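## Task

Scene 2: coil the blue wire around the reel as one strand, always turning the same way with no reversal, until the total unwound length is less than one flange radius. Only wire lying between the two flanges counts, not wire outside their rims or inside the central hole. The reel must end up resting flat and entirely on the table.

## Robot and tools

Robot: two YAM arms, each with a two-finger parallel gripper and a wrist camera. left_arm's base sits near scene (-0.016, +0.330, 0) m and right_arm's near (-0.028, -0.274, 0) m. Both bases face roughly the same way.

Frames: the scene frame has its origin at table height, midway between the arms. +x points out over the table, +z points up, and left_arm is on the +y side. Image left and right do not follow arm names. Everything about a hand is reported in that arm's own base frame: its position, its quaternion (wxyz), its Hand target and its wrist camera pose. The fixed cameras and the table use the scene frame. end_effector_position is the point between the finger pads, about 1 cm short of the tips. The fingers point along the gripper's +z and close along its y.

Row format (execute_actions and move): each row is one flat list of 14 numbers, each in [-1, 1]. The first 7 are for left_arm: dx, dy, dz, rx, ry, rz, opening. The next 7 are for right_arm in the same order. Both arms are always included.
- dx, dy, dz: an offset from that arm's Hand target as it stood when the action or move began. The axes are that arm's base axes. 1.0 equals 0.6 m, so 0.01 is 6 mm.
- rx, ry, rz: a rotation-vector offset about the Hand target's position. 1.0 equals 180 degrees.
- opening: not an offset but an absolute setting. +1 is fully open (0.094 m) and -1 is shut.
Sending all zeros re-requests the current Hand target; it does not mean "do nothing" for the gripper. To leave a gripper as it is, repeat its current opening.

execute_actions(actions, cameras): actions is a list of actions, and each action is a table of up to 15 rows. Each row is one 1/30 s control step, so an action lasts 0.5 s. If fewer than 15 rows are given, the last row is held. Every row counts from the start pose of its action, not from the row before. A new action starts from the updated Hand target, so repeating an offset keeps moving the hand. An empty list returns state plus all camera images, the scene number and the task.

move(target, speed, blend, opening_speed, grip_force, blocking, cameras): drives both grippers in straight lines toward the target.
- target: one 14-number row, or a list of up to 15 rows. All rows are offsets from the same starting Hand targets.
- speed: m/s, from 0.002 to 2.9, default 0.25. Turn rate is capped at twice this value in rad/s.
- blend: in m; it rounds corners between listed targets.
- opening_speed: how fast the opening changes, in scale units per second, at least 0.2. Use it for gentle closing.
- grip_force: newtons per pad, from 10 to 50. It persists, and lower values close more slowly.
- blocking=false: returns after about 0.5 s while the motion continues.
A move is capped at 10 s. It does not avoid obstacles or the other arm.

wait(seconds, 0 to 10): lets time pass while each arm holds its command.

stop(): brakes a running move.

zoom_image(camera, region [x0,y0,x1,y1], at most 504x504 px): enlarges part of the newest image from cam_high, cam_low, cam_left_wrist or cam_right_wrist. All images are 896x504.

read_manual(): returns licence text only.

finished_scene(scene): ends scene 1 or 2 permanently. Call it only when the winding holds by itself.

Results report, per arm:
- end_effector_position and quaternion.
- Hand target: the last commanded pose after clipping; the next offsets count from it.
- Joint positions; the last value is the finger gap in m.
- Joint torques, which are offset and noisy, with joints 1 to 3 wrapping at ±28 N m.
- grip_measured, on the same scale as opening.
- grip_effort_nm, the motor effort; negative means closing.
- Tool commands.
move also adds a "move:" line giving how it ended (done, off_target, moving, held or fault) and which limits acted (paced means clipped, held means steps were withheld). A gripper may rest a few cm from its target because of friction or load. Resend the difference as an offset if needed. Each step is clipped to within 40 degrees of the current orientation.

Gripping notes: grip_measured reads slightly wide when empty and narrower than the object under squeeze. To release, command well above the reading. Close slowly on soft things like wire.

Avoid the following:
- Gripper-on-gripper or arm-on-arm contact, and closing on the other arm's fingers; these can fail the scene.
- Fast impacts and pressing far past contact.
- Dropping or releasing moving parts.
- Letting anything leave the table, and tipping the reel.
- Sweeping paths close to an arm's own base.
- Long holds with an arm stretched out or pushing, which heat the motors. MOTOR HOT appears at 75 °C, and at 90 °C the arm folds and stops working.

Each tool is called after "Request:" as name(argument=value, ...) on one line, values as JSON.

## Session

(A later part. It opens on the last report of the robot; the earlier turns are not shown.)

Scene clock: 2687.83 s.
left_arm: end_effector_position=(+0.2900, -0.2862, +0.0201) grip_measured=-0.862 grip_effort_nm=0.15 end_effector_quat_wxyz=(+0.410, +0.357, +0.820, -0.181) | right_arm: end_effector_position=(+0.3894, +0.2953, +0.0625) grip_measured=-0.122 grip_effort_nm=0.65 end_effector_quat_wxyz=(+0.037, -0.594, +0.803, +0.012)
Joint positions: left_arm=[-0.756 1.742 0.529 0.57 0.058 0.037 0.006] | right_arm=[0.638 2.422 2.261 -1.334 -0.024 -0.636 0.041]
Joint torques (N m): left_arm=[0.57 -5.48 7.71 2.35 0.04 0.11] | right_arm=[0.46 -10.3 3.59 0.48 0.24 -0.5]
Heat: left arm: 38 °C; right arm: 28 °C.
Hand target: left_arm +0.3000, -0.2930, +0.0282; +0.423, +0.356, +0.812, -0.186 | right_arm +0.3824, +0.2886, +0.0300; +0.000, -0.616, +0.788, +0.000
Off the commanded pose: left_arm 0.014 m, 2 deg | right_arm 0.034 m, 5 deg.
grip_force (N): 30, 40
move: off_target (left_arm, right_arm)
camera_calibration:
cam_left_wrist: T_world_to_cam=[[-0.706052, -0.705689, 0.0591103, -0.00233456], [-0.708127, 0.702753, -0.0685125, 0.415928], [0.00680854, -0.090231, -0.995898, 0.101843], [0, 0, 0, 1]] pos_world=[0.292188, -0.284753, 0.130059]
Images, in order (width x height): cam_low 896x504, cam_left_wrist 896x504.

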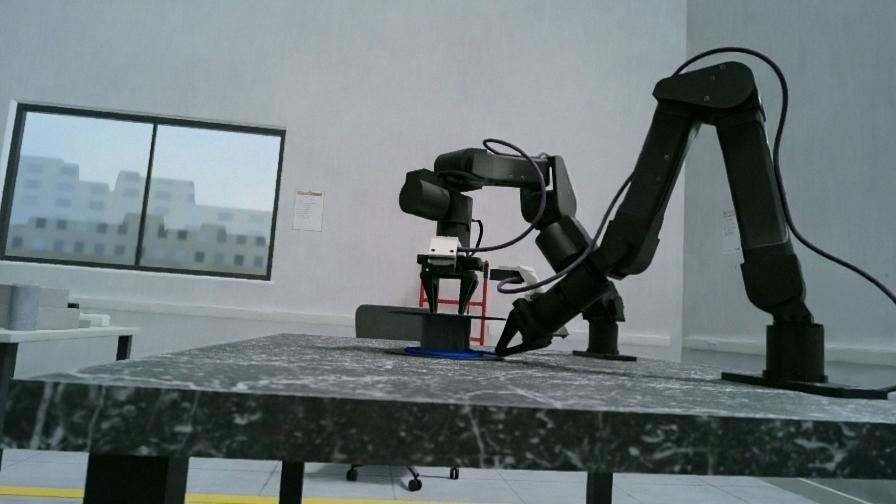

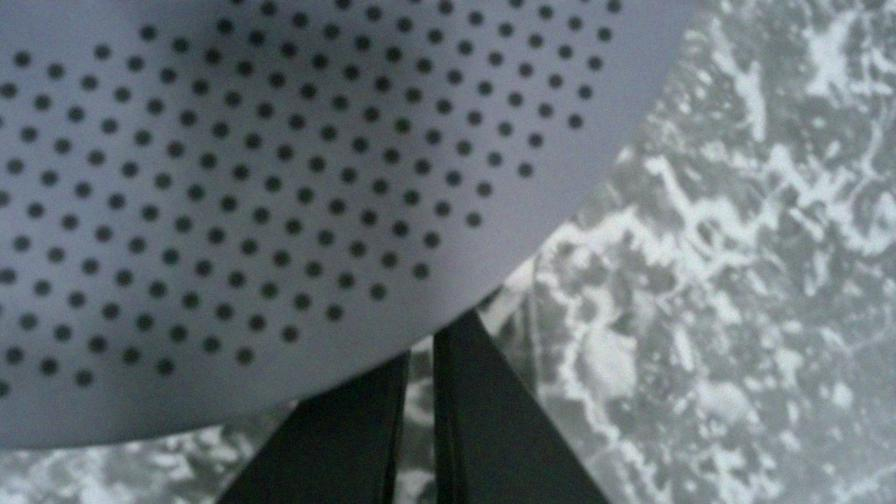

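Request:
move(target=[0,0,0,0,0,0,-0.86,0,0,0,0,0,0.05,-0.11], speed=0.1, cameras=["cam_left_wrist","cam_low"])

Request:
zoom_image(camera="cam_low", region=[370, 300, 570, 380])

Scene clock: 2703.97 s.
left_arm: end_effector_position=(+0.2900, -0.2862, +0.0201) grip_measured=-0.862 grip_effort_nm=0.15 end_effector_quat_wxyz=(+0.410, +0.357, +0.820, -0.181) | right_arm: end_effector_position=(+0.3894, +0.2954, +0.0627) grip_measured=-0.122 grip_effort_nm=0.62 end_effector_quat_wxyz=(+0.039, -0.656, +0.754, +0.009)
Joint positions: left_arm=[-0.756 1.742 0.529 0.57 0.058 0.037 0.006] | right_arm=[0.638 2.422 2.261 -1.334 -0.025 -0.794 0.041]
Joint torques (N m): left_arm=[0.59 -5.49 7.69 2.35 0.04 0.11] | right_arm=[0.44 -10.29 3.58 0.47 0.26 -0.55]
Heat: left arm: 38 °C; right arm: 28 °C.
Hand target: left_arm +0.3000, -0.2930, +0.0282; +0.423, +0.356, +0.812, -0.186 | right_arm +0.3824, +0.2887, +0.0301; +0.000, -0.676, +0.737, +0.000
Off the commanded pose: left_arm 0.015 m, 2 deg | right_arm 0.034 m, 5 deg.
grip_force (N): 30, 40
move: off_target (left_arm, right_arm)
camera_calibration:
cam_left_wrist: T_world_to_cam=[[-0.706052, -0.705689, 0.0591103, -0.00233456], [-0.708127, 0.702753, -0.0685125, 0.415928], [0.00680854, -0.090231, -0.995898, 0.101843], [0, 0, 0, 1]] pos_world=[0.292188, -0.284753, 0.130059]
Images, in order (width x height): cam_low 896x504, cam_left_wrist 896x504.

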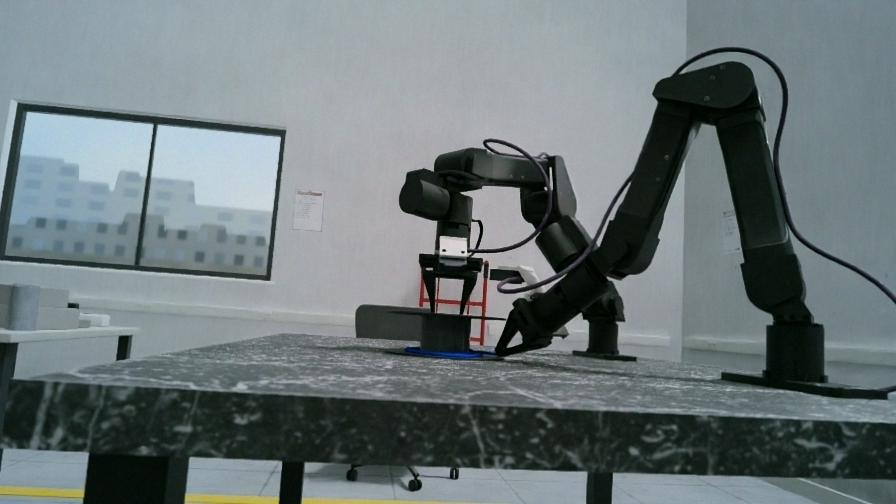

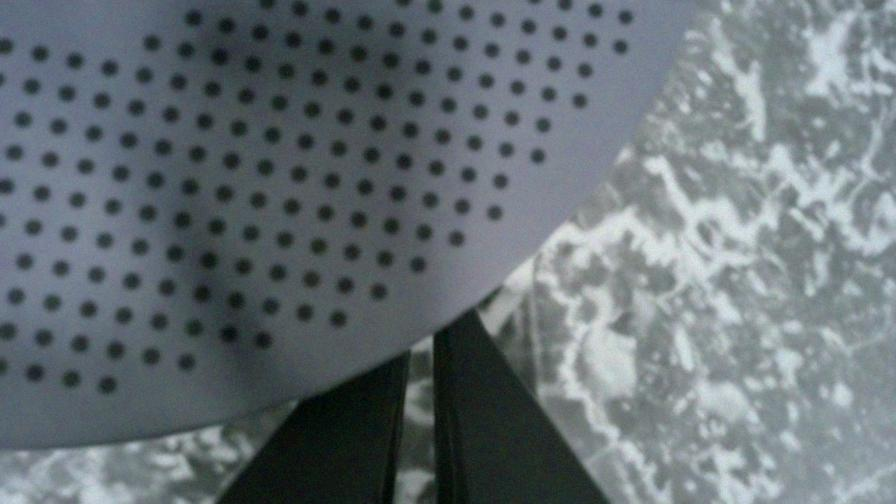

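Scaled by 2.520 from the camera's 896x504 image, which has a finer 1280x720 frame.

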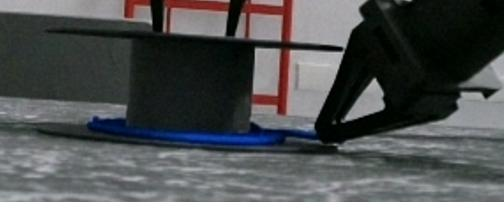

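Request:
move(target=[[0,0,0,0,0,0,-0.86,0,0,0.02,0,0,0,-1],[0,0,0,0,0,0,-0.86,0,0,0.1247,0,0,0,-1],[0,0,0,0,0,0,-0.86,0,0,0.1247,0,0,-0.436,-1],[0,0,0,0,0,0,-0.86,0,0,0.1247,0,0,-0.872,-1]], speed=[0.1,0.15,0.5,0.5], blend=[0,0.01,0.01,0], cameras=["all"])

Scene clock: 2719.73 s.
left_arm: end_effector_position=(+0.2900, -0.2862, +0.0201) grip_measured=-0.862 grip_effort_nm=0.15 end_effector_quat_wxyz=(+0.410, +0.357, +0.820, -0.181) | right_arm: end_effector_position=(+0.3829, +0.2876, +0.0990) grip_measured=-0.994 grip_effort_nm=-0.36 end_effector_quat_wxyz=(+0.004, +0.581, +0.813, +0.020)
Joint positions: left_arm=[-0.756 1.742 0.529 0.57 0.058 0.037 0.006] | right_arm=[0.641 2.461 2.479 -1.549 -0.004 1.882 0]
Joint torques (N m): left_arm=[0.61 -5.46 7.69 2.34 0.02 0.11] | right_arm=[0.21 -14.89 7.3 0.18 0.07 0.22]
Heat: left arm: 38 °C; right arm: 29 °C.
Hand target: left_arm +0.3001, -0.2930, +0.0282; +0.423, +0.356, +0.812, -0.186 | right_arm +0.3825, +0.2886, +0.1049; +0.000, +0.588, +0.809, +0.000
Off the commanded pose: left_arm 0.015 m, 2 deg | right_arm 0.006 m, 2 deg.
joint sent to its limit (right arm) — joint 4 (wrist pitch), lower limit. The joint targets are off in orientation, not in position.
grip_force (N): 30, 40
move: off_target (left_arm)
camera_calibration:
cam_left_wrist: T_world_to_cam=[[-0.706052, -0.705689, 0.0591103, -0.00233456], [-0.708127, 0.702753, -0.0685125, 0.415928], [0.00680854, -0.090231, -0.995898, 0.101843], [0, 0, 0, 1]] pos_world=[0.292188, -0.284753, 0.130059]
cam_right_wrist: T_world_to_cam=[[-0.919318, -0.391784, -0.0368716, 0.464424], [-0.282801, 0.592611, 0.754212, -0.129311], [-0.273638, 0.703788, -0.655595, 0.0799807], [0, 0, 0, 1]] pos_world=[0.41227, 0.202295, 0.167087]

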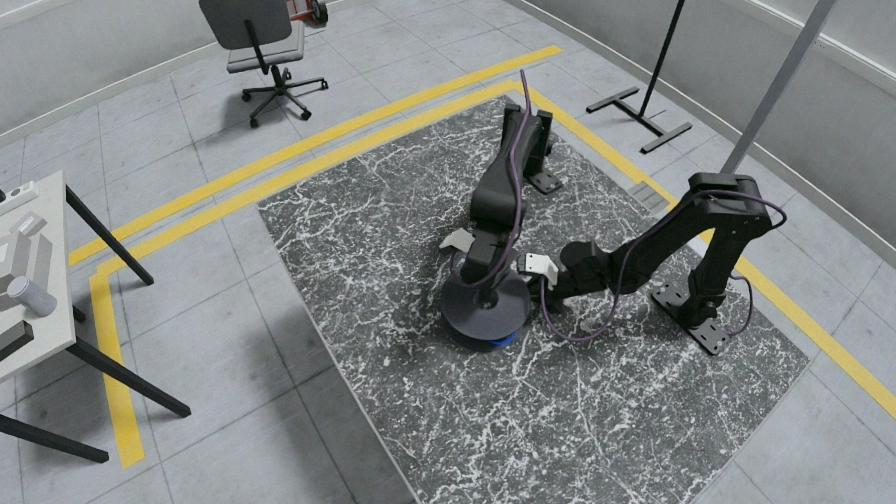

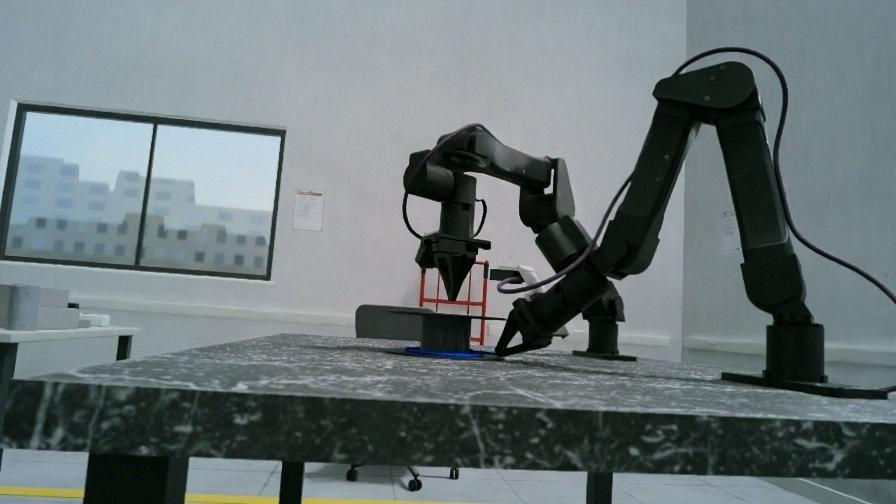

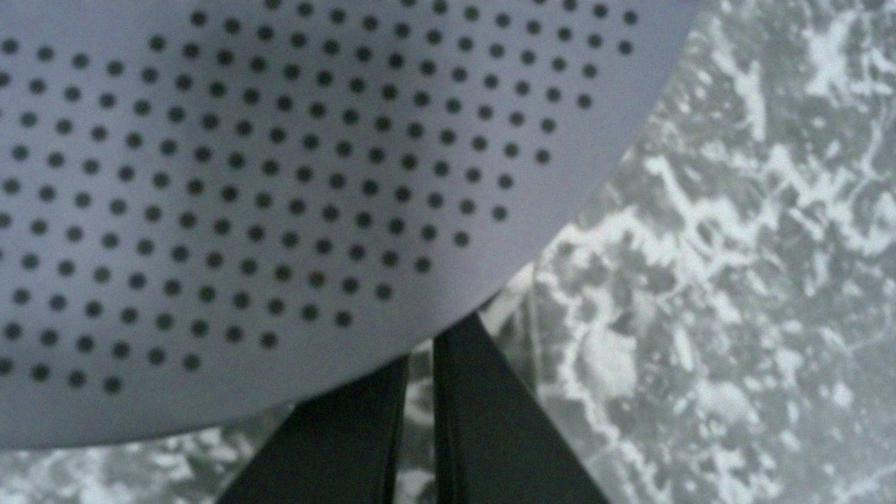

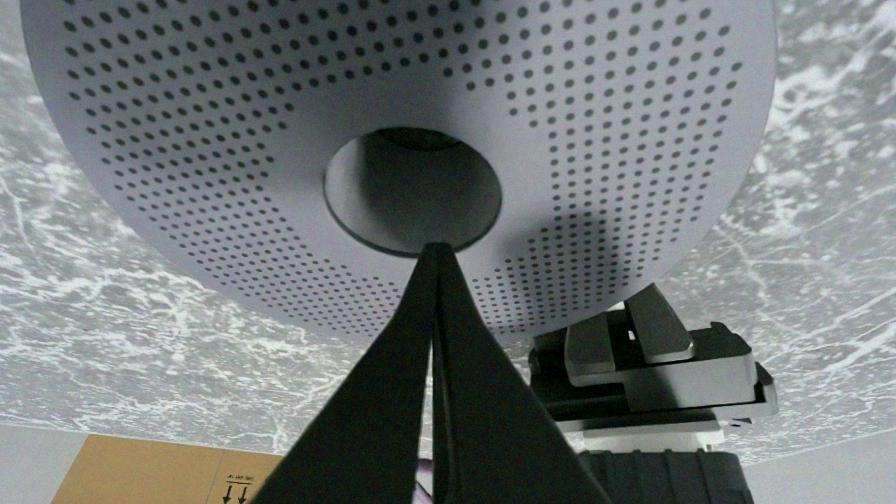

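Request:
zoom_image(camera="cam_high", region=[420, 250, 580, 370])

Request:
zoom_image(camera="cam_low", region=[390, 310, 530, 370])

Scaled by 3.150 from the camera's 896x504 image, which has a finer 1280x720 frame.

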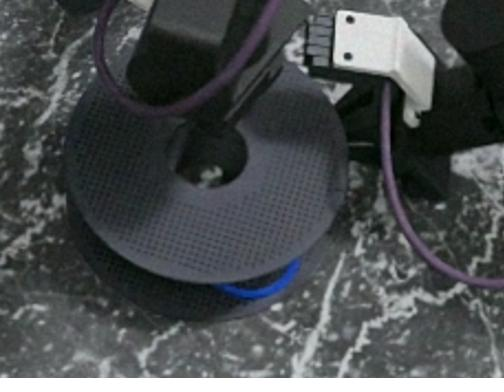

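Scaled by 3.600 from the camera's 896x504 image, which has a finer 1280x720 frame.

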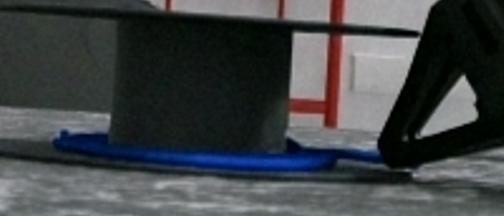

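Request:
move(target=[[0,0,0,0,0,0,-0.86,0.0077,0.005,-0.0915,0,0,0,-1],[0,0,0,0,0,0,-0.86,0.0077,0.005,-0.1148,0,0,0,-0.22],[0,0,0,0,0,0,-0.86,0.0077,0.005,-0.1248,0,0,0,-0.11]], speed=0.1, cameras=["cam_left_wrist"])

Scene clock: 2736.17 s.
left_arm: end_effector_position=(+0.2900, -0.2862, +0.0201) grip_measured=-0.862 grip_effort_nm=0.15 end_effector_quat_wxyz=(+0.410, +0.357, +0.820, -0.181) | right_arm: end_effector_position=(+0.3908, +0.2941, +0.0607) grip_measured=-0.135 grip_effort_nm=1.25 end_effector_quat_wxyz=(+0.005, +0.584, +0.811, +0.026)
Joint positions: left_arm=[-0.756 1.742 0.529 0.57 0.058 0.037 0.006] | right_arm=[0.641 2.462 2.327 -1.384 -0.006 1.889 0.041]
Joint torques (N m): left_arm=[0.62 -5.46 7.71 2.35 0.02 0.11] | right_arm=[0.21 -11.25 2.91 0.71 0.06 0.13]
Heat: left arm: 38 °C; right arm: 30 °C.
Hand target: left_arm +0.3001, -0.2930, +0.0282; +0.423, +0.356, +0.812, -0.186 | right_arm +0.3871, +0.2916, +0.0300; +0.000, +0.588, +0.809, +0.000
Off the commanded pose: left_arm 0.015 m, 2 deg | right_arm 0.031 m, 3 deg.
grip_force (N): 30, 40
move: off_target (left_arm, right_arm); target 3's new opening was sent with right_arm's hand 0.028 m and 3 deg from that target
camera_calibration:
cam_left_wrist: T_world_to_cam=[[-0.706052, -0.705689, 0.0591103, -0.00233456], [-0.708127, 0.702753, -0.0685125, 0.415928], [0.00680854, -0.090231, -0.995898, 0.101843], [0, 0, 0, 1]] pos_world=[0.292188, -0.284753, 0.130059]
Images, in order (width x height): cam_left_wrist 896x504.

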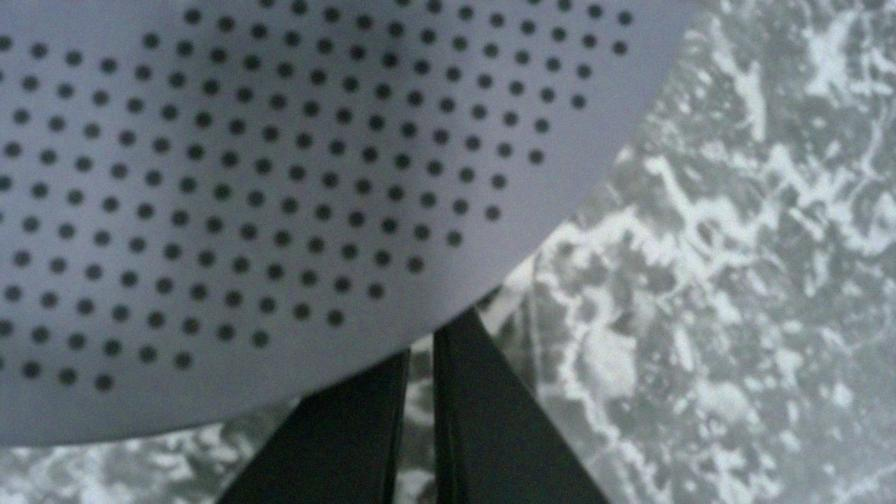

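Request:
move(target=[[0,0,0,0,0,0,-0.6,0,0,0,0,0,0,-0.11],[0,0,0,0,0,0,-0.6,0,0,0,0,0,0.14,-0.11]], speed=0.12, cameras=["cam_left_wrist","cam_low","cam_high"])

Request:
zoom_image(camera="cam_low", region=[390, 310, 530, 370])

Request:
zoom_image(camera="cam_high", region=[420, 250, 580, 370])

Scene clock: 2744.83 s.
left_arm: end_effector_position=(+0.2900, -0.2862, +0.0201) grip_measured=-0.602 grip_effort_nm=0.15 end_effector_quat_wxyz=(+0.410, +0.357, +0.820, -0.181) | right_arm: end_effector_position=(+0.3898, +0.2955, +0.0606) grip_measured=-0.132 grip_effort_nm=1.18 end_effector_quat_wxyz=(+0.006, +0.416, +0.909, +0.027)
Joint positions: left_arm=[-0.756 1.742 0.529 0.57 0.058 0.037 0.019] | right_arm=[0.641 2.461 2.324 -1.381 -0.015 1.499 0.041]
Joint torques (N m): left_arm=[0.58 -5.5 7.68 2.34 0.02 0.11] | right_arm=[0.01 -10.71 3.28 0.66 0.16 -0.46]
Heat: left arm: 38 °C; right arm: 30 °C.
Hand target: left_arm +0.3001, -0.2930, +0.0282; +0.423, +0.356, +0.812, -0.186 | right_arm +0.3871, +0.2916, +0.0298; +0.000, +0.397, +0.918, +0.000
Off the commanded pose: left_arm 0.015 m, 2 deg | right_arm 0.031 m, 4 deg.
grip_force (N): 30, 40
move: off_target (left_arm, right_arm)
camera_calibration:
cam_left_wrist: T_world_to_cam=[[-0.706052, -0.705689, 0.0591103, -0.00233456], [-0.708127, 0.702753, -0.0685125, 0.415928], [0.00680854, -0.090231, -0.995898, 0.101843], [0, 0, 0, 1]] pos_world=[0.292188, -0.284753, 0.130059]
Images, in order (width x height): cam_high 896x504, cam_low 896x504, cam_left_wrist 896x504.

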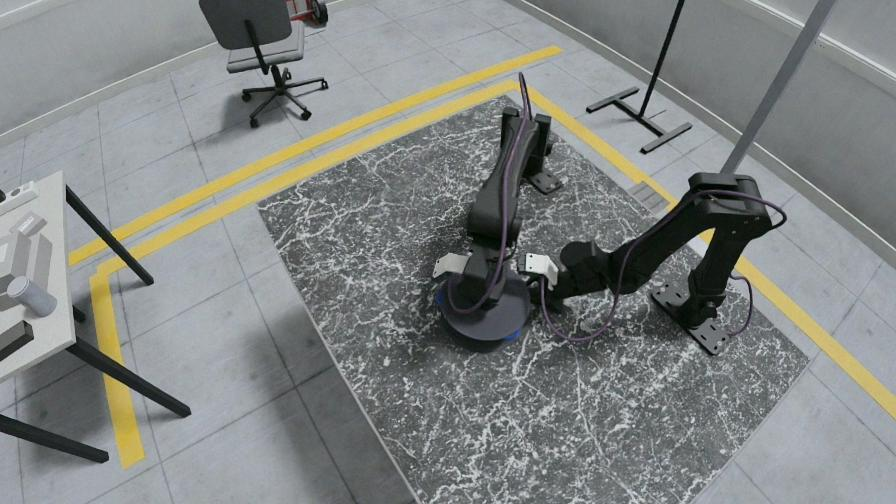

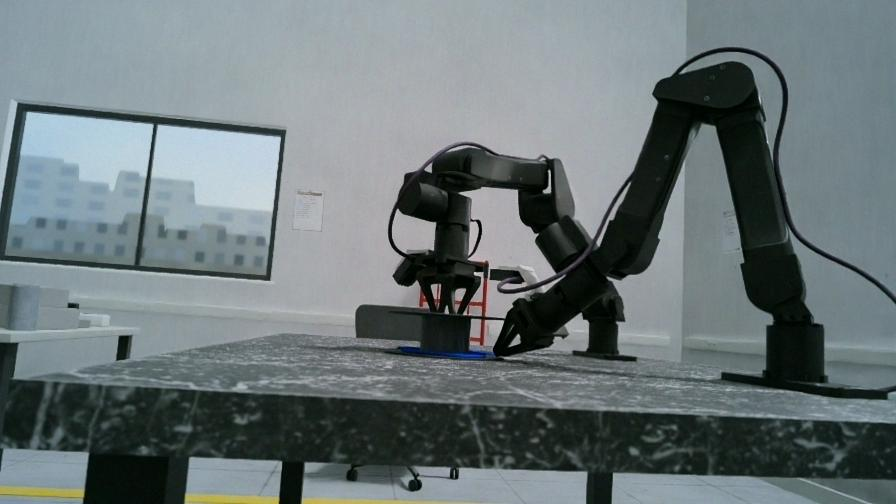

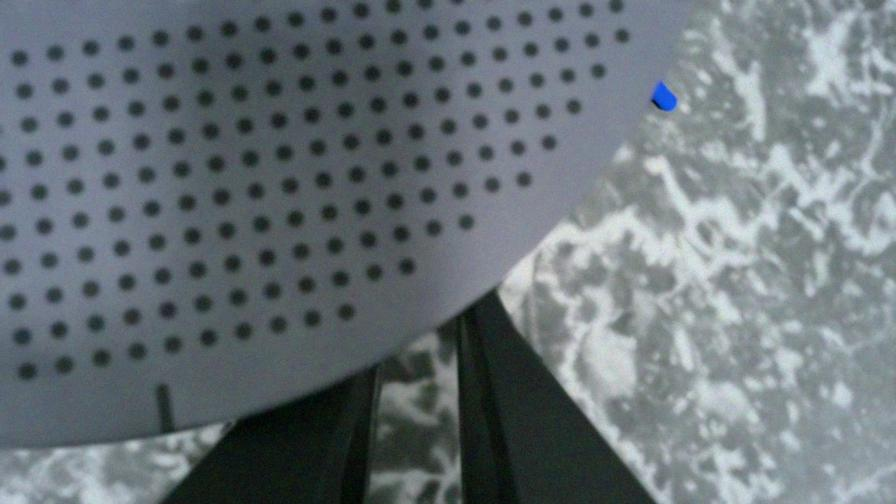

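Scaled by 3.600 from the camera's 896x504 image, which has a finer 1280x720 frame.

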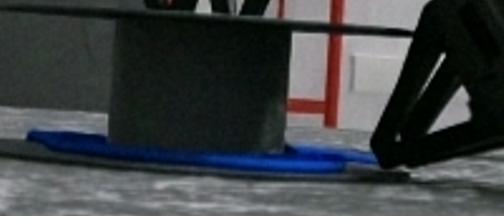

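Scaled by 3.150 from the camera's 896x504 image, which has a finer 1280x720 frame.

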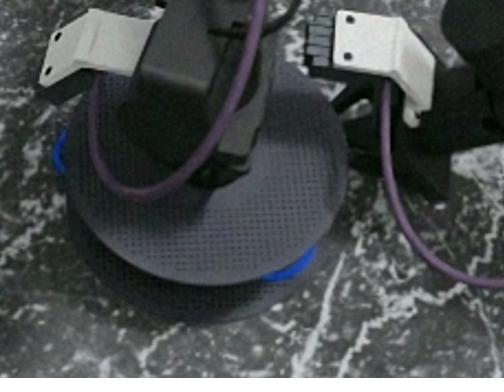

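Request:
move(target=[[-0.0908,0.0987,0.099,0,0,0,-0.6,0,0,0,0,0,0,-0.11],[-0.0835,0.2,0.165,0,0,0,-1,0,0,0,0,0,0.34,-0.11],[-0.0835,0.238,0.1865,0,0,0,-1,0,0,0,0,0,0.67,-0.11]], speed=[0.12,0.2,0.2], blend=[0.01,0.02,0], cameras=["all"])

Scene clock: 2783.43 s.
left_arm: end_effector_position=(+0.2446, -0.1480, +0.1196) grip_measured=-0.988 grip_effort_nm=-0.60 end_effector_quat_wxyz=(+0.402, +0.352, +0.825, -0.184) | right_arm: end_effector_position=(+0.3897, +0.2961, +0.0622) grip_measured=-0.124 grip_effort_nm=0.73 end_effector_quat_wxyz=(+0.028, -0.580, +0.814, +0.010)
Joint positions: left_arm=[-0.285 0.892 0.462 -0.303 0.425 0.33 0.001] | right_arm=[0.641 2.457 2.324 -1.381 -0.019 -0.597 0.041]
Joint torques (N m): left_arm=[0.59 -2.54 10.96 1.89 0.28 0.13] | right_arm=[0.06 -10.48 3.43 0.68 0.19 -0.57]
Heat: left arm: 38 °C; right arm: 30 °C.
Hand target: left_arm +0.2499, -0.1501, +0.1400; +0.423, +0.356, +0.812, -0.186 | right_arm +0.3871, +0.2915, +0.0299; +0.000, -0.601, +0.800, +0.000
Off the commanded pose: left_arm 0.021 m, 3 deg | right_arm 0.033 m, 4 deg.
grip_force (N): 30, 40
move: off_target (left_arm, right_arm); blend cut to 0 m at target 2; target 2's new opening was sent with left_arm's hand 0.021 m and 3 deg from that target
camera_calibration:
cam_left_wrist: T_world_to_cam=[[-0.699219, -0.711108, 0.0736107, 0.0530769], [-0.714799, 0.697191, -0.0546532, 0.292644], [-0.0124564, -0.0908314, -0.995788, 0.218379], [0, 0, 0, 1]] pos_world=[0.249014, -0.14645, 0.229546]
cam_right_wrist: T_world_to_cam=[[0.966084, -0.257276, 0.02214, -0.305499], [-0.196952, -0.678679, 0.707534, 0.241149], [-0.167005, -0.687898, -0.706332, 0.425474], [0, 0, 0, 1]] pos_world=[0.413689, 0.377748, 0.136669]

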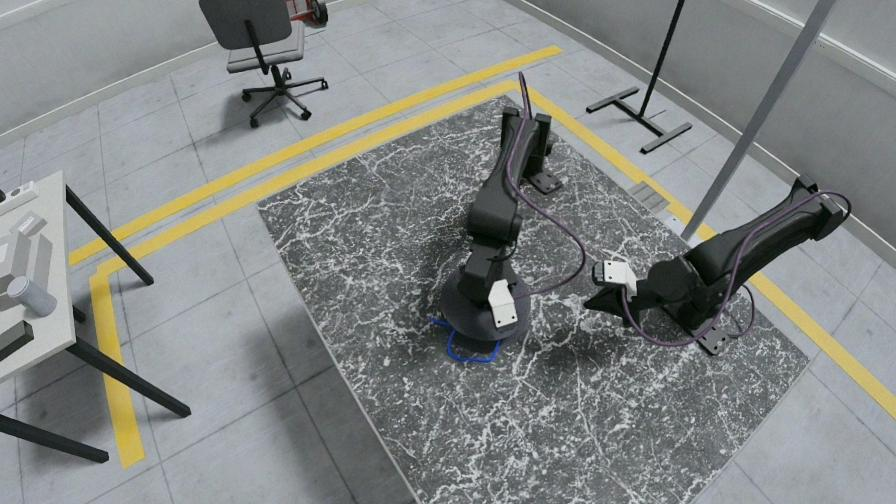

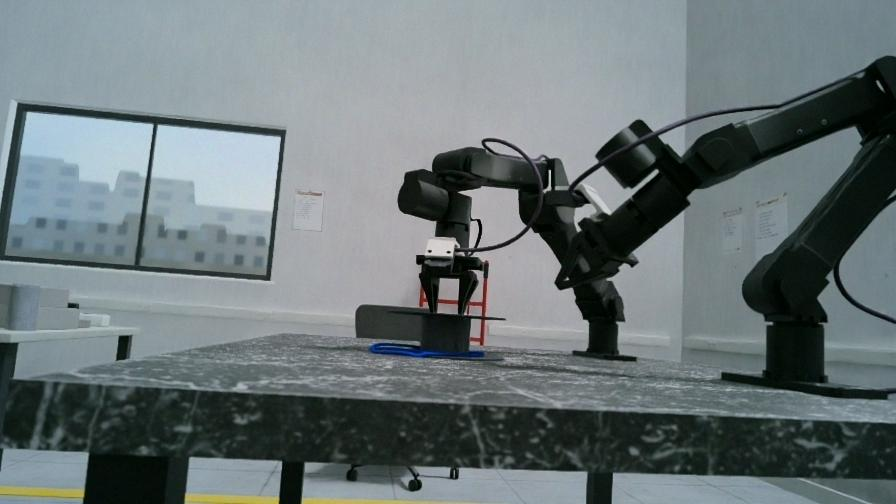

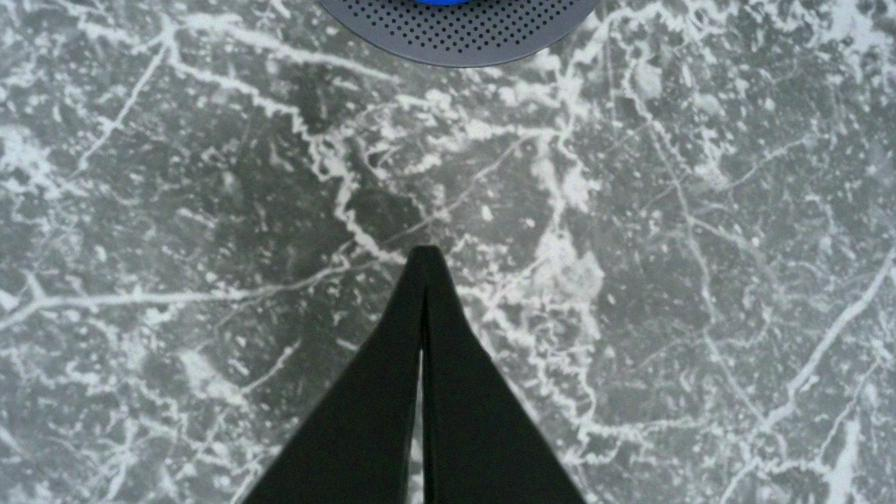

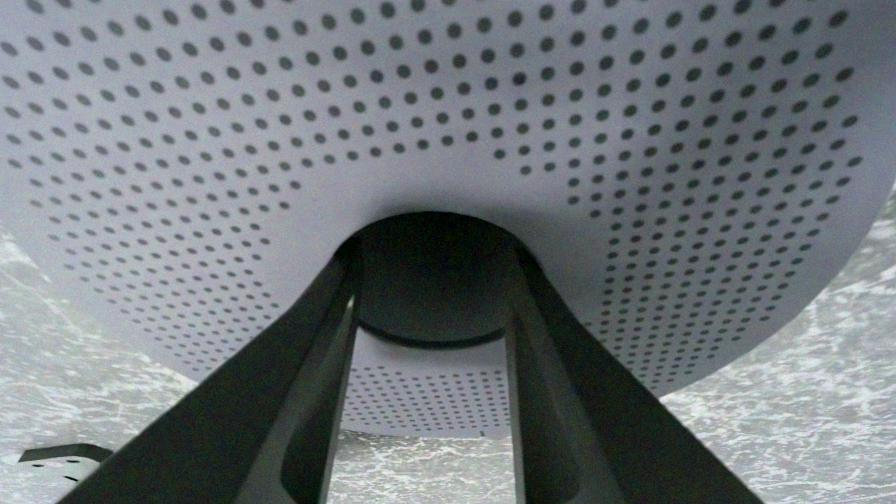

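Request:
zoom_image(camera="cam_high", region=[400, 250, 560, 370])

Request:
zoom_image(camera="cam_low", region=[350, 310, 510, 370])

Scaled by 3.150 from the camera's 896x504 image, which has a finer 1280x720 frame.

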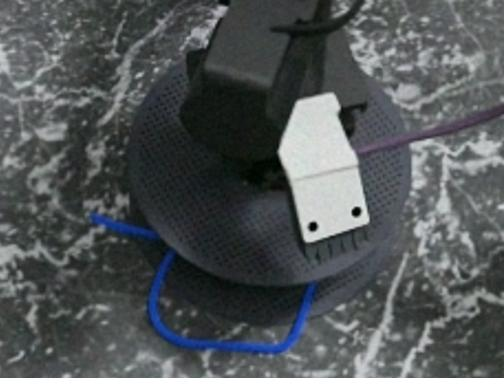

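Scaled by 3.150 from the camera's 896x504 image, which has a finer 1280x720 frame.

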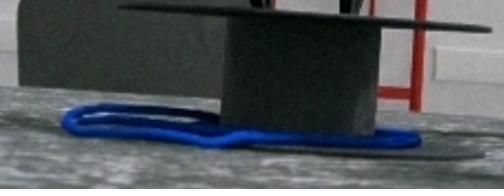

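Request:
move(target=[[0,0,0,0,0,0,-1,0,0,0.02,0,0,0,-1],[0,0,0,0,0,0,-1,0,0,0.1247,0,0,0,-1],[0.2,0.04,-0.03,0,0,-0.289,-1,0,0,0.1247,0,0,-0.217,-1]], speed=[0.1,0.15,0.25], blend=[0,0.01,0], cameras=["cam_left_wrist","cam_right_wrist","cam_high"])

Scene clock: 2864.07 s.
left_arm: end_effector_position=(+0.3648, -0.1270, +0.1196) grip_measured=-0.988 grip_effort_nm=-0.60 end_effector_quat_wxyz=(+0.294, +0.677, +0.576, -0.351) | right_arm: end_effector_position=(+0.3873, +0.2902, +0.0898) grip_measured=-0.994 grip_effort_nm=-0.36 end_effector_quat_wxyz=(+0.017, -0.302, +0.953, +0.005)
Joint positions: left_arm=[0.043 2.142 1.705 -1.421 0.921 1.918 0.001] | right_arm=[0.642 2.498 2.512 -1.549 0.002 0.028 0]
Joint torques (N m): left_arm=[0.28 -8.76 8.57 -0.38 0.43 0.1] | right_arm=[0.28 -17.2 6.95 0.14 0.01 0.13]
Heat: left arm: 43 °C; right arm: 29 °C.
Hand target: left_arm +0.3700, -0.1262, +0.1222; +0.299, +0.676, +0.574, -0.352 | right_arm +0.3871, +0.2915, +0.1048; +0.000, -0.299, +0.954, +0.000
Off the commanded pose: left_arm 0.006 m, 1 deg | right_arm 0.015 m, 2 deg.
joint sent to its limit (right arm) — joint 4 (wrist pitch), lower limit. The joint targets are off in orientation, not in position.
grip_force (N): 30, 40
move: off_target (right_arm)
camera_calibration:
cam_left_wrist: T_world_to_cam=[[-0.990028, 0.126717, 0.0615455, 0.366011], [0.120856, 0.988481, -0.0910946, 0.100426], [-0.0723798, -0.082748, -0.993939, 0.244418], [0, 0, 0, 1]] pos_world=[0.367915, -0.125424, 0.229558]
cam_right_wrist: T_world_to_cam=[[0.634049, -0.773278, 0.00473978, -0.0254191], [-0.536823, -0.43574, 0.722462, 0.277013], [-0.556599, -0.460621, -0.691395, 0.524139], [0, 0, 0, 1]] pos_world=[0.456559, 0.342479, 0.162376]
Images, in order (width x height): cam_high 896x504, cam_left_wrist 896x504, cam_right_wrist 896x504.

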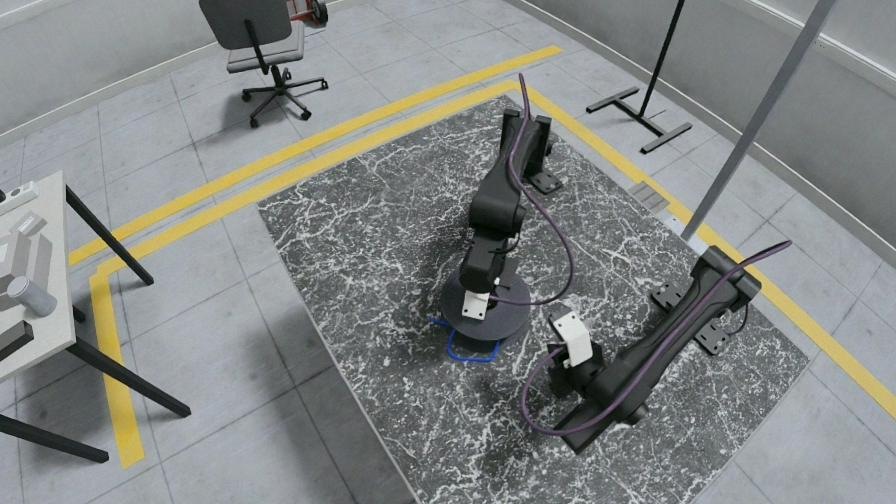

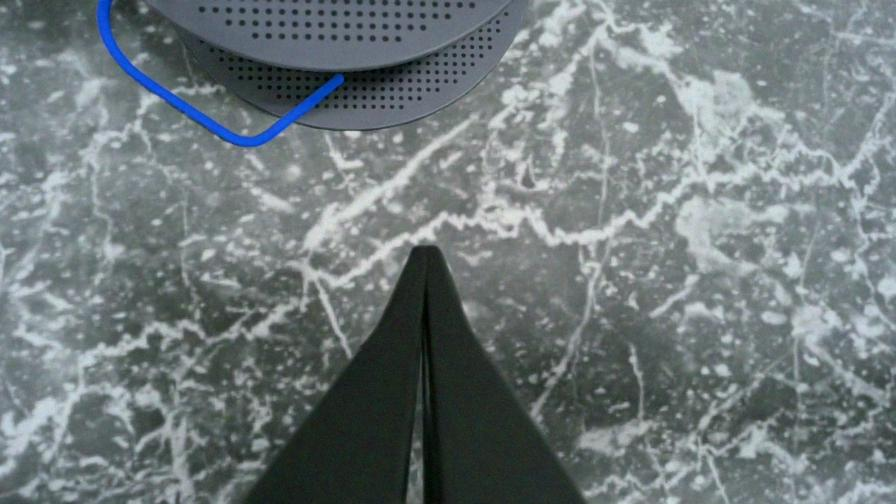

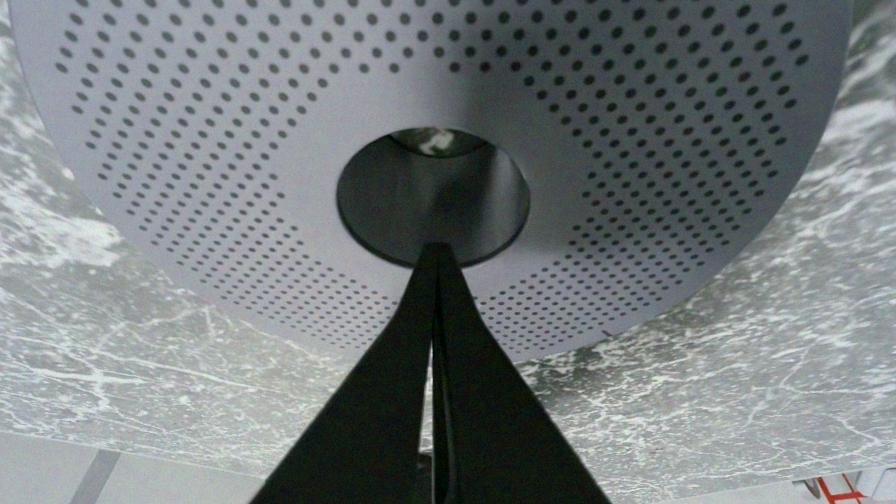

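Request:
move(target=[[0,0,0,0,0,0,-1,0.0007,0.0008,-0.0915,0,0,0,-1],[0,0,0,0,0,0,-1,0.0007,0.0008,-0.1148,0,0,0,-0.22],[0,0,0,0,0,0,-1,0.0007,0.0008,-0.1248,0,0,0,-0.11]], speed=0.1, cameras=["cam_left_wrist","cam_right_wrist"])

Scene clock: 2893.57 s.
left_arm: end_effector_position=(+0.3647, -0.1270, +0.1196) grip_measured=-0.988 grip_effort_nm=-0.60 end_effector_quat_wxyz=(+0.294, +0.677, +0.576, -0.351) | right_arm: end_effector_position=(+0.3896, +0.2923, +0.0607) grip_measured=-0.134 grip_effort_nm=1.25 end_effector_quat_wxyz=(+0.019, -0.299, +0.954, +0.007)
Joint positions: left_arm=[0.043 2.142 1.705 -1.422 0.921 1.919 0.001] | right_arm=[0.642 2.467 2.337 -1.399 0 0.034 0.041]
Joint torques (N m): left_arm=[0.29 -8.77 8.55 -0.33 0.43 0.11] | right_arm=[0.17 -11.38 2.52 0.85 0.02 0.05]
Heat: left arm: 38 °C; right arm: 35 °C.
Hand target: left_arm +0.3700, -0.1262, +0.1222; +0.299, +0.676, +0.574, -0.352 | right_arm +0.3875, +0.2920, +0.0299; +0.000, -0.299, +0.954, +0.000
Off the commanded pose: left_arm 0.006 m, 1 deg | right_arm 0.031 m, 2 deg.
grip_force (N): 30, 40
move: off_target (right_arm); target 3's new opening was sent with right_arm's hand 0.027 m and 2 deg from that target
camera_calibration:
cam_left_wrist: T_world_to_cam=[[-0.989951, 0.127247, 0.0616799, 0.365919], [0.121363, 0.988405, -0.0912517, 0.100279], [-0.0725763, -0.0828491, -0.993916, 0.244465], [0, 0, 0, 1]] pos_world=[0.367814, -0.125425, 0.229558]
cam_right_wrist: T_world_to_cam=[[0.629105, -0.777314, 0.0031845, -0.021946], [-0.54235, -0.435999, 0.718165, 0.302629], [-0.556851, -0.453529, -0.695865, 0.50446], [0, 0, 0, 1]] pos_world=[0.458846, 0.343674, 0.133769]
Images, in order (width x height): cam_left_wrist 896x504, cam_right_wrist 896x504.

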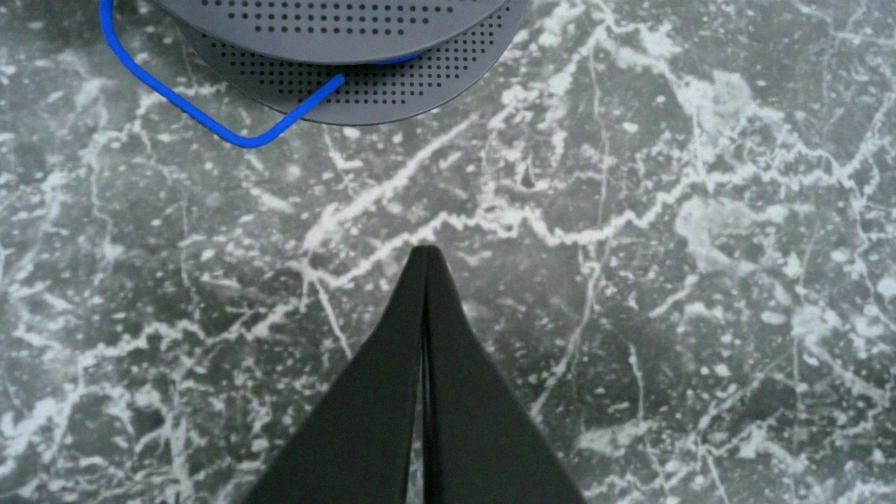

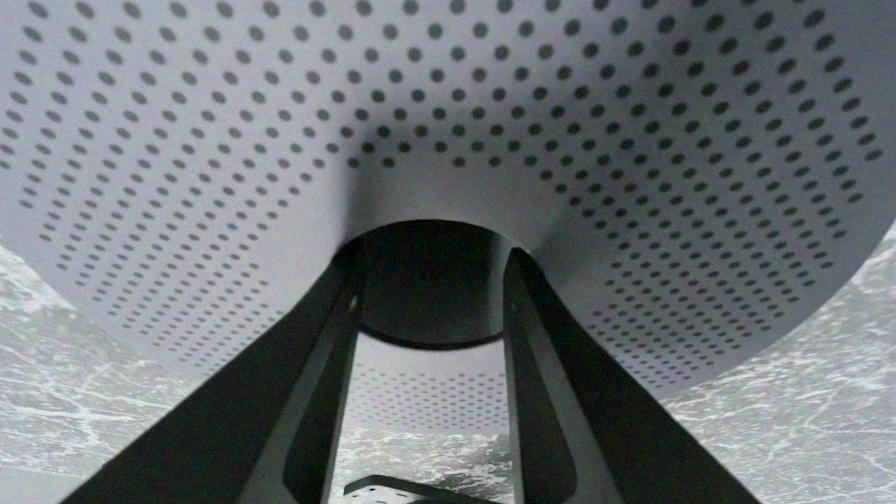

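Request:
move(target=[[0,0,0,0,0,0,-1,0,0,0.02,0,0,0,-1],[0,0,0,0,0,0,-1,0,0,0.1247,0,0,0,-1],[0,0,0,0,0,0,-1,0,0,0.1247,0,0,-0.217,-1]], speed=[0.1,0.15,0.3], blend=[0,0.01,0], cameras=["cam_right_wrist"])

Scene clock: 2922.00 s.
left_arm: end_effector_position=(+0.3647, -0.1270, +0.1196) grip_measured=-0.988 grip_effort_nm=-0.60 end_effector_quat_wxyz=(+0.294, +0.677, +0.576, -0.351) | right_arm: end_effector_position=(+0.3876, +0.2908, +0.0873) grip_measured=-0.994 grip_effort_nm=-0.36 end_effector_quat_wxyz=(+0.012, +0.033, +0.999, +0.010)
Joint positions: left_arm=[0.043 2.142 1.705 -1.422 0.921 1.919 0.001] | right_arm=[0.642 2.506 2.515 -1.549 0 0.708 0]
Joint torques (N m): left_arm=[0.28 -8.77 8.57 -0.32 0.43 0.11] | right_arm=[0.12 -17.69 7.28 0.11 0.03 0.13]
Heat: left arm: 38 °C; right arm: 32 °C.
Hand target: left_arm +0.3700, -0.1262, +0.1222; +0.299, +0.676, +0.574, -0.352 | right_arm +0.3875, +0.2921, +0.1047; +0.000, +0.037, +0.999, +0.000
Off the commanded pose: left_arm 0.006 m, 1 deg | right_arm 0.017 m, 2 deg.
joint sent to its limit (right arm) — joint 4 (wrist pitch), lower limit. The joint targets are off in orientation, not in position.
grip_force (N): 30, 40
move: off_target (right_arm)
camera_calibration:
cam_right_wrist: T_world_to_cam=[[0.00655494, -0.999831, -0.0171467, 0.285839], [-0.684519, -0.0169863, 0.728797, 0.214125], [-0.728966, 0.00696001, -0.684515, 0.45305], [0, 0, 0, 1]] pos_world=[0.474957, 0.286275, 0.158967]
Images, in order (width x height): cam_right_wrist 896x504.

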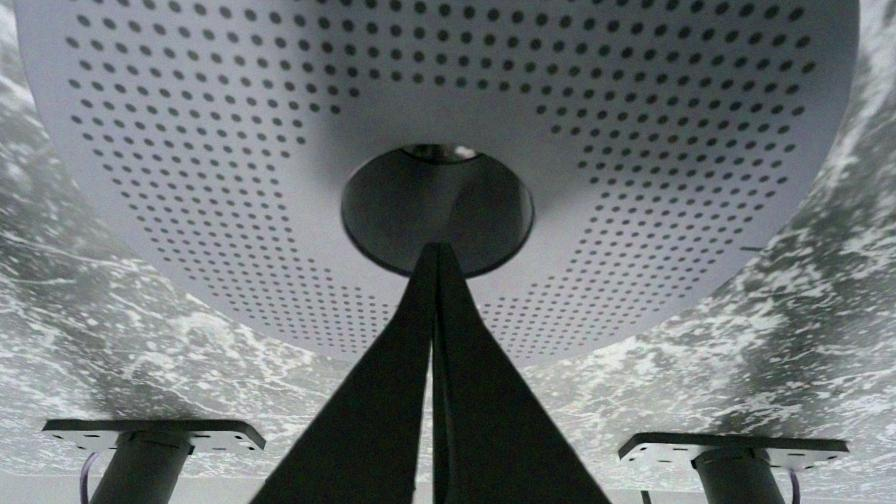

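Request:
move(target=[[0.04,-0.03,-0.05,0,0,-0.03,-0.5,-0.0017,-0.0015,-0.0913,0,0,0,-1],[0.08,-0.06,-0.09,0,0,-0.05,-0.5,-0.0017,-0.0015,-0.1146,0,0,0,-0.22],[0.108,-0.095,-0.118,0,0,-0.068,-0.5,-0.0017,-0.0015,-0.1246,0,0,0,-0.11]], speed=0.1, cameras=["cam_left_wrist","cam_low"])

Scene clock: 2933.57 s.
left_arm: end_effector_position=(+0.4316, -0.1809, +0.0506) grip_measured=-0.502 grip_effort_nm=0.15 end_effector_quat_wxyz=(+0.268, +0.734, +0.506, -0.365) | right_arm: end_effector_position=(+0.3884, +0.2920, +0.0607) grip_measured=-0.135 grip_effort_nm=1.25 end_effector_quat_wxyz=(+0.016, +0.035, +0.999, +0.014)
Joint positions: left_arm=[-0.092 2.643 2.32 -1.562 0.901 1.995 0.023] | right_arm=[0.642 2.458 2.32 -1.391 -0.002 0.712 0.041]
Joint torques (N m): left_arm=[-0.2 -11.58 8.55 -0.32 0.44 -0.04] | right_arm=[0.03 -11.26 2.56 0.81 0.07 0.11]
Heat: left arm: 38 °C; right arm: 33 °C.
Hand target: left_arm +0.4348, -0.1831, +0.0514; +0.259, +0.734, +0.498, -0.382 | right_arm +0.3865, +0.2912, +0.0300; +0.000, +0.037, +0.999, +0.000
Off the commanded pose: left_arm 0.004 m, 2 deg | right_arm 0.031 m, 2 deg.
joint sent to its limit (left arm) — joint 4 (wrist pitch), lower limit. The joint targets still meet the commanded pose.
grip_force (N): 30, 40
move: off_target (right_arm); target 3's new opening was sent with right_arm's hand 0.028 m and 2 deg from that target
camera_calibration:
cam_left_wrist: T_world_to_cam=[[-0.950909, 0.307926, 0.0308679, 0.460689], [0.30475, 0.949091, -0.0797044, 0.0522557], [-0.0538395, -0.0663846, -0.99634, 0.17127], [0, 0, 0, 1]] pos_world=[0.43137, -0.180084, 0.160588]
Images, in order (width x height): cam_low 896x504, cam_left_wrist 896x504.

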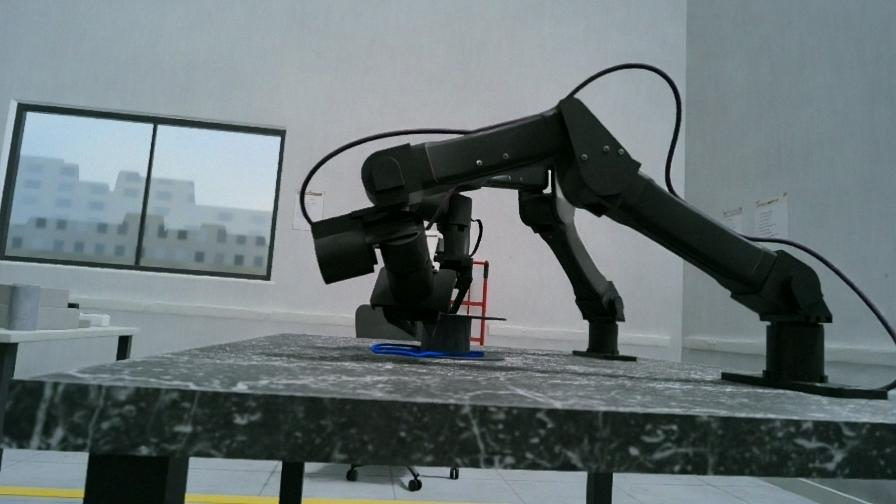

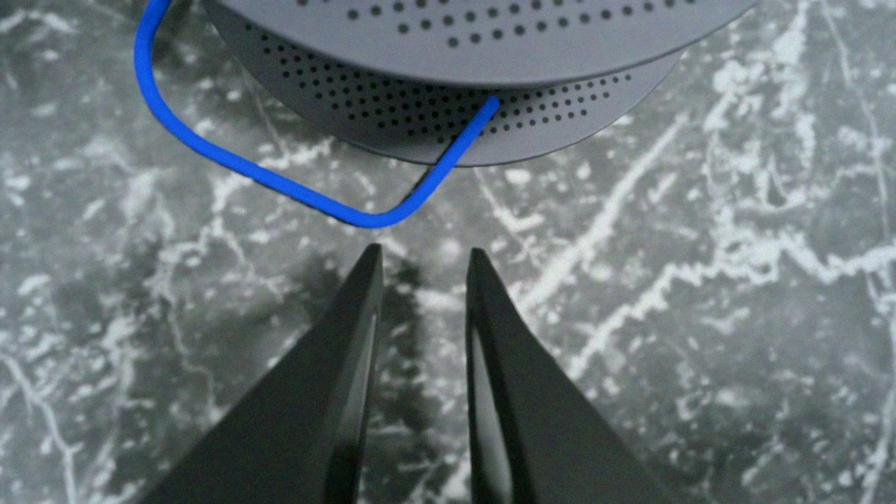

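Request:
move(target=[-0.0392,-0.0608,-0.032,0,0,0,-0.5,0,0,0,0,0,0,-0.11], speed=0.08, cameras=["cam_left_wrist"])

Scene clock: 2958.43 s.
left_arm: end_effector_position=(+0.4115, -0.2116, +0.0262) grip_measured=-0.502 grip_effort_nm=0.15 end_effector_quat_wxyz=(+0.250, +0.728, +0.507, -0.389) | right_arm: end_effector_position=(+0.3884, +0.2920, +0.0607) grip_measured=-0.135 grip_effort_nm=1.25 end_effector_quat_wxyz=(+0.016, +0.035, +0.999, +0.014)
Joint positions: left_arm=[-0.161 2.625 2.173 -1.437 0.924 1.923 0.023] | right_arm=[0.642 2.458 2.32 -1.391 -0.002 0.712 0.041]
Joint torques (N m): left_arm=[-1.32 -14.5 3.71 0.17 0.42 -0.05] | right_arm=[0.16 -11.4 2.51 0.83 0.01 0.1]
Heat: left arm: 40 °C; right arm: 32 °C.
Hand target: left_arm +0.4111, -0.2196, +0.0321; +0.259, +0.734, +0.499, -0.382 | right_arm +0.3865, +0.2912, +0.0300; +0.000, +0.037, +0.999, +0.000
Off the commanded pose: left_arm 0.010 m, 2 deg | right_arm 0.031 m, 2 deg.
grip_force (N): 30, 40
move: off_target (right_arm)
camera_calibration:
cam_left_wrist: T_world_to_cam=[[-0.94113, 0.326848, 0.0862823, 0.450297], [0.318335, 0.942783, -0.0991145, 0.0791448], [-0.113741, -0.0658129, -0.991328, 0.168507], [0, 0, 0, 1]] pos_world=[0.41776, -0.210705, 0.136037]
Images, in order (width x height): cam_left_wrist 896x504.

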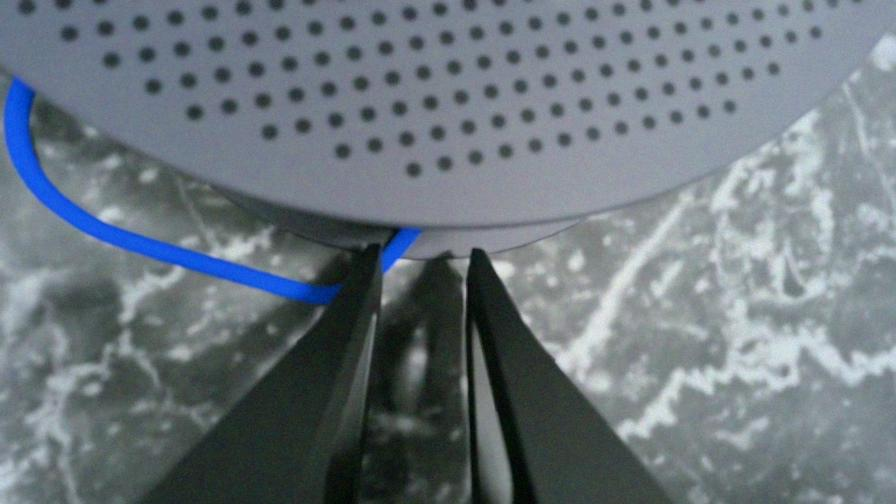

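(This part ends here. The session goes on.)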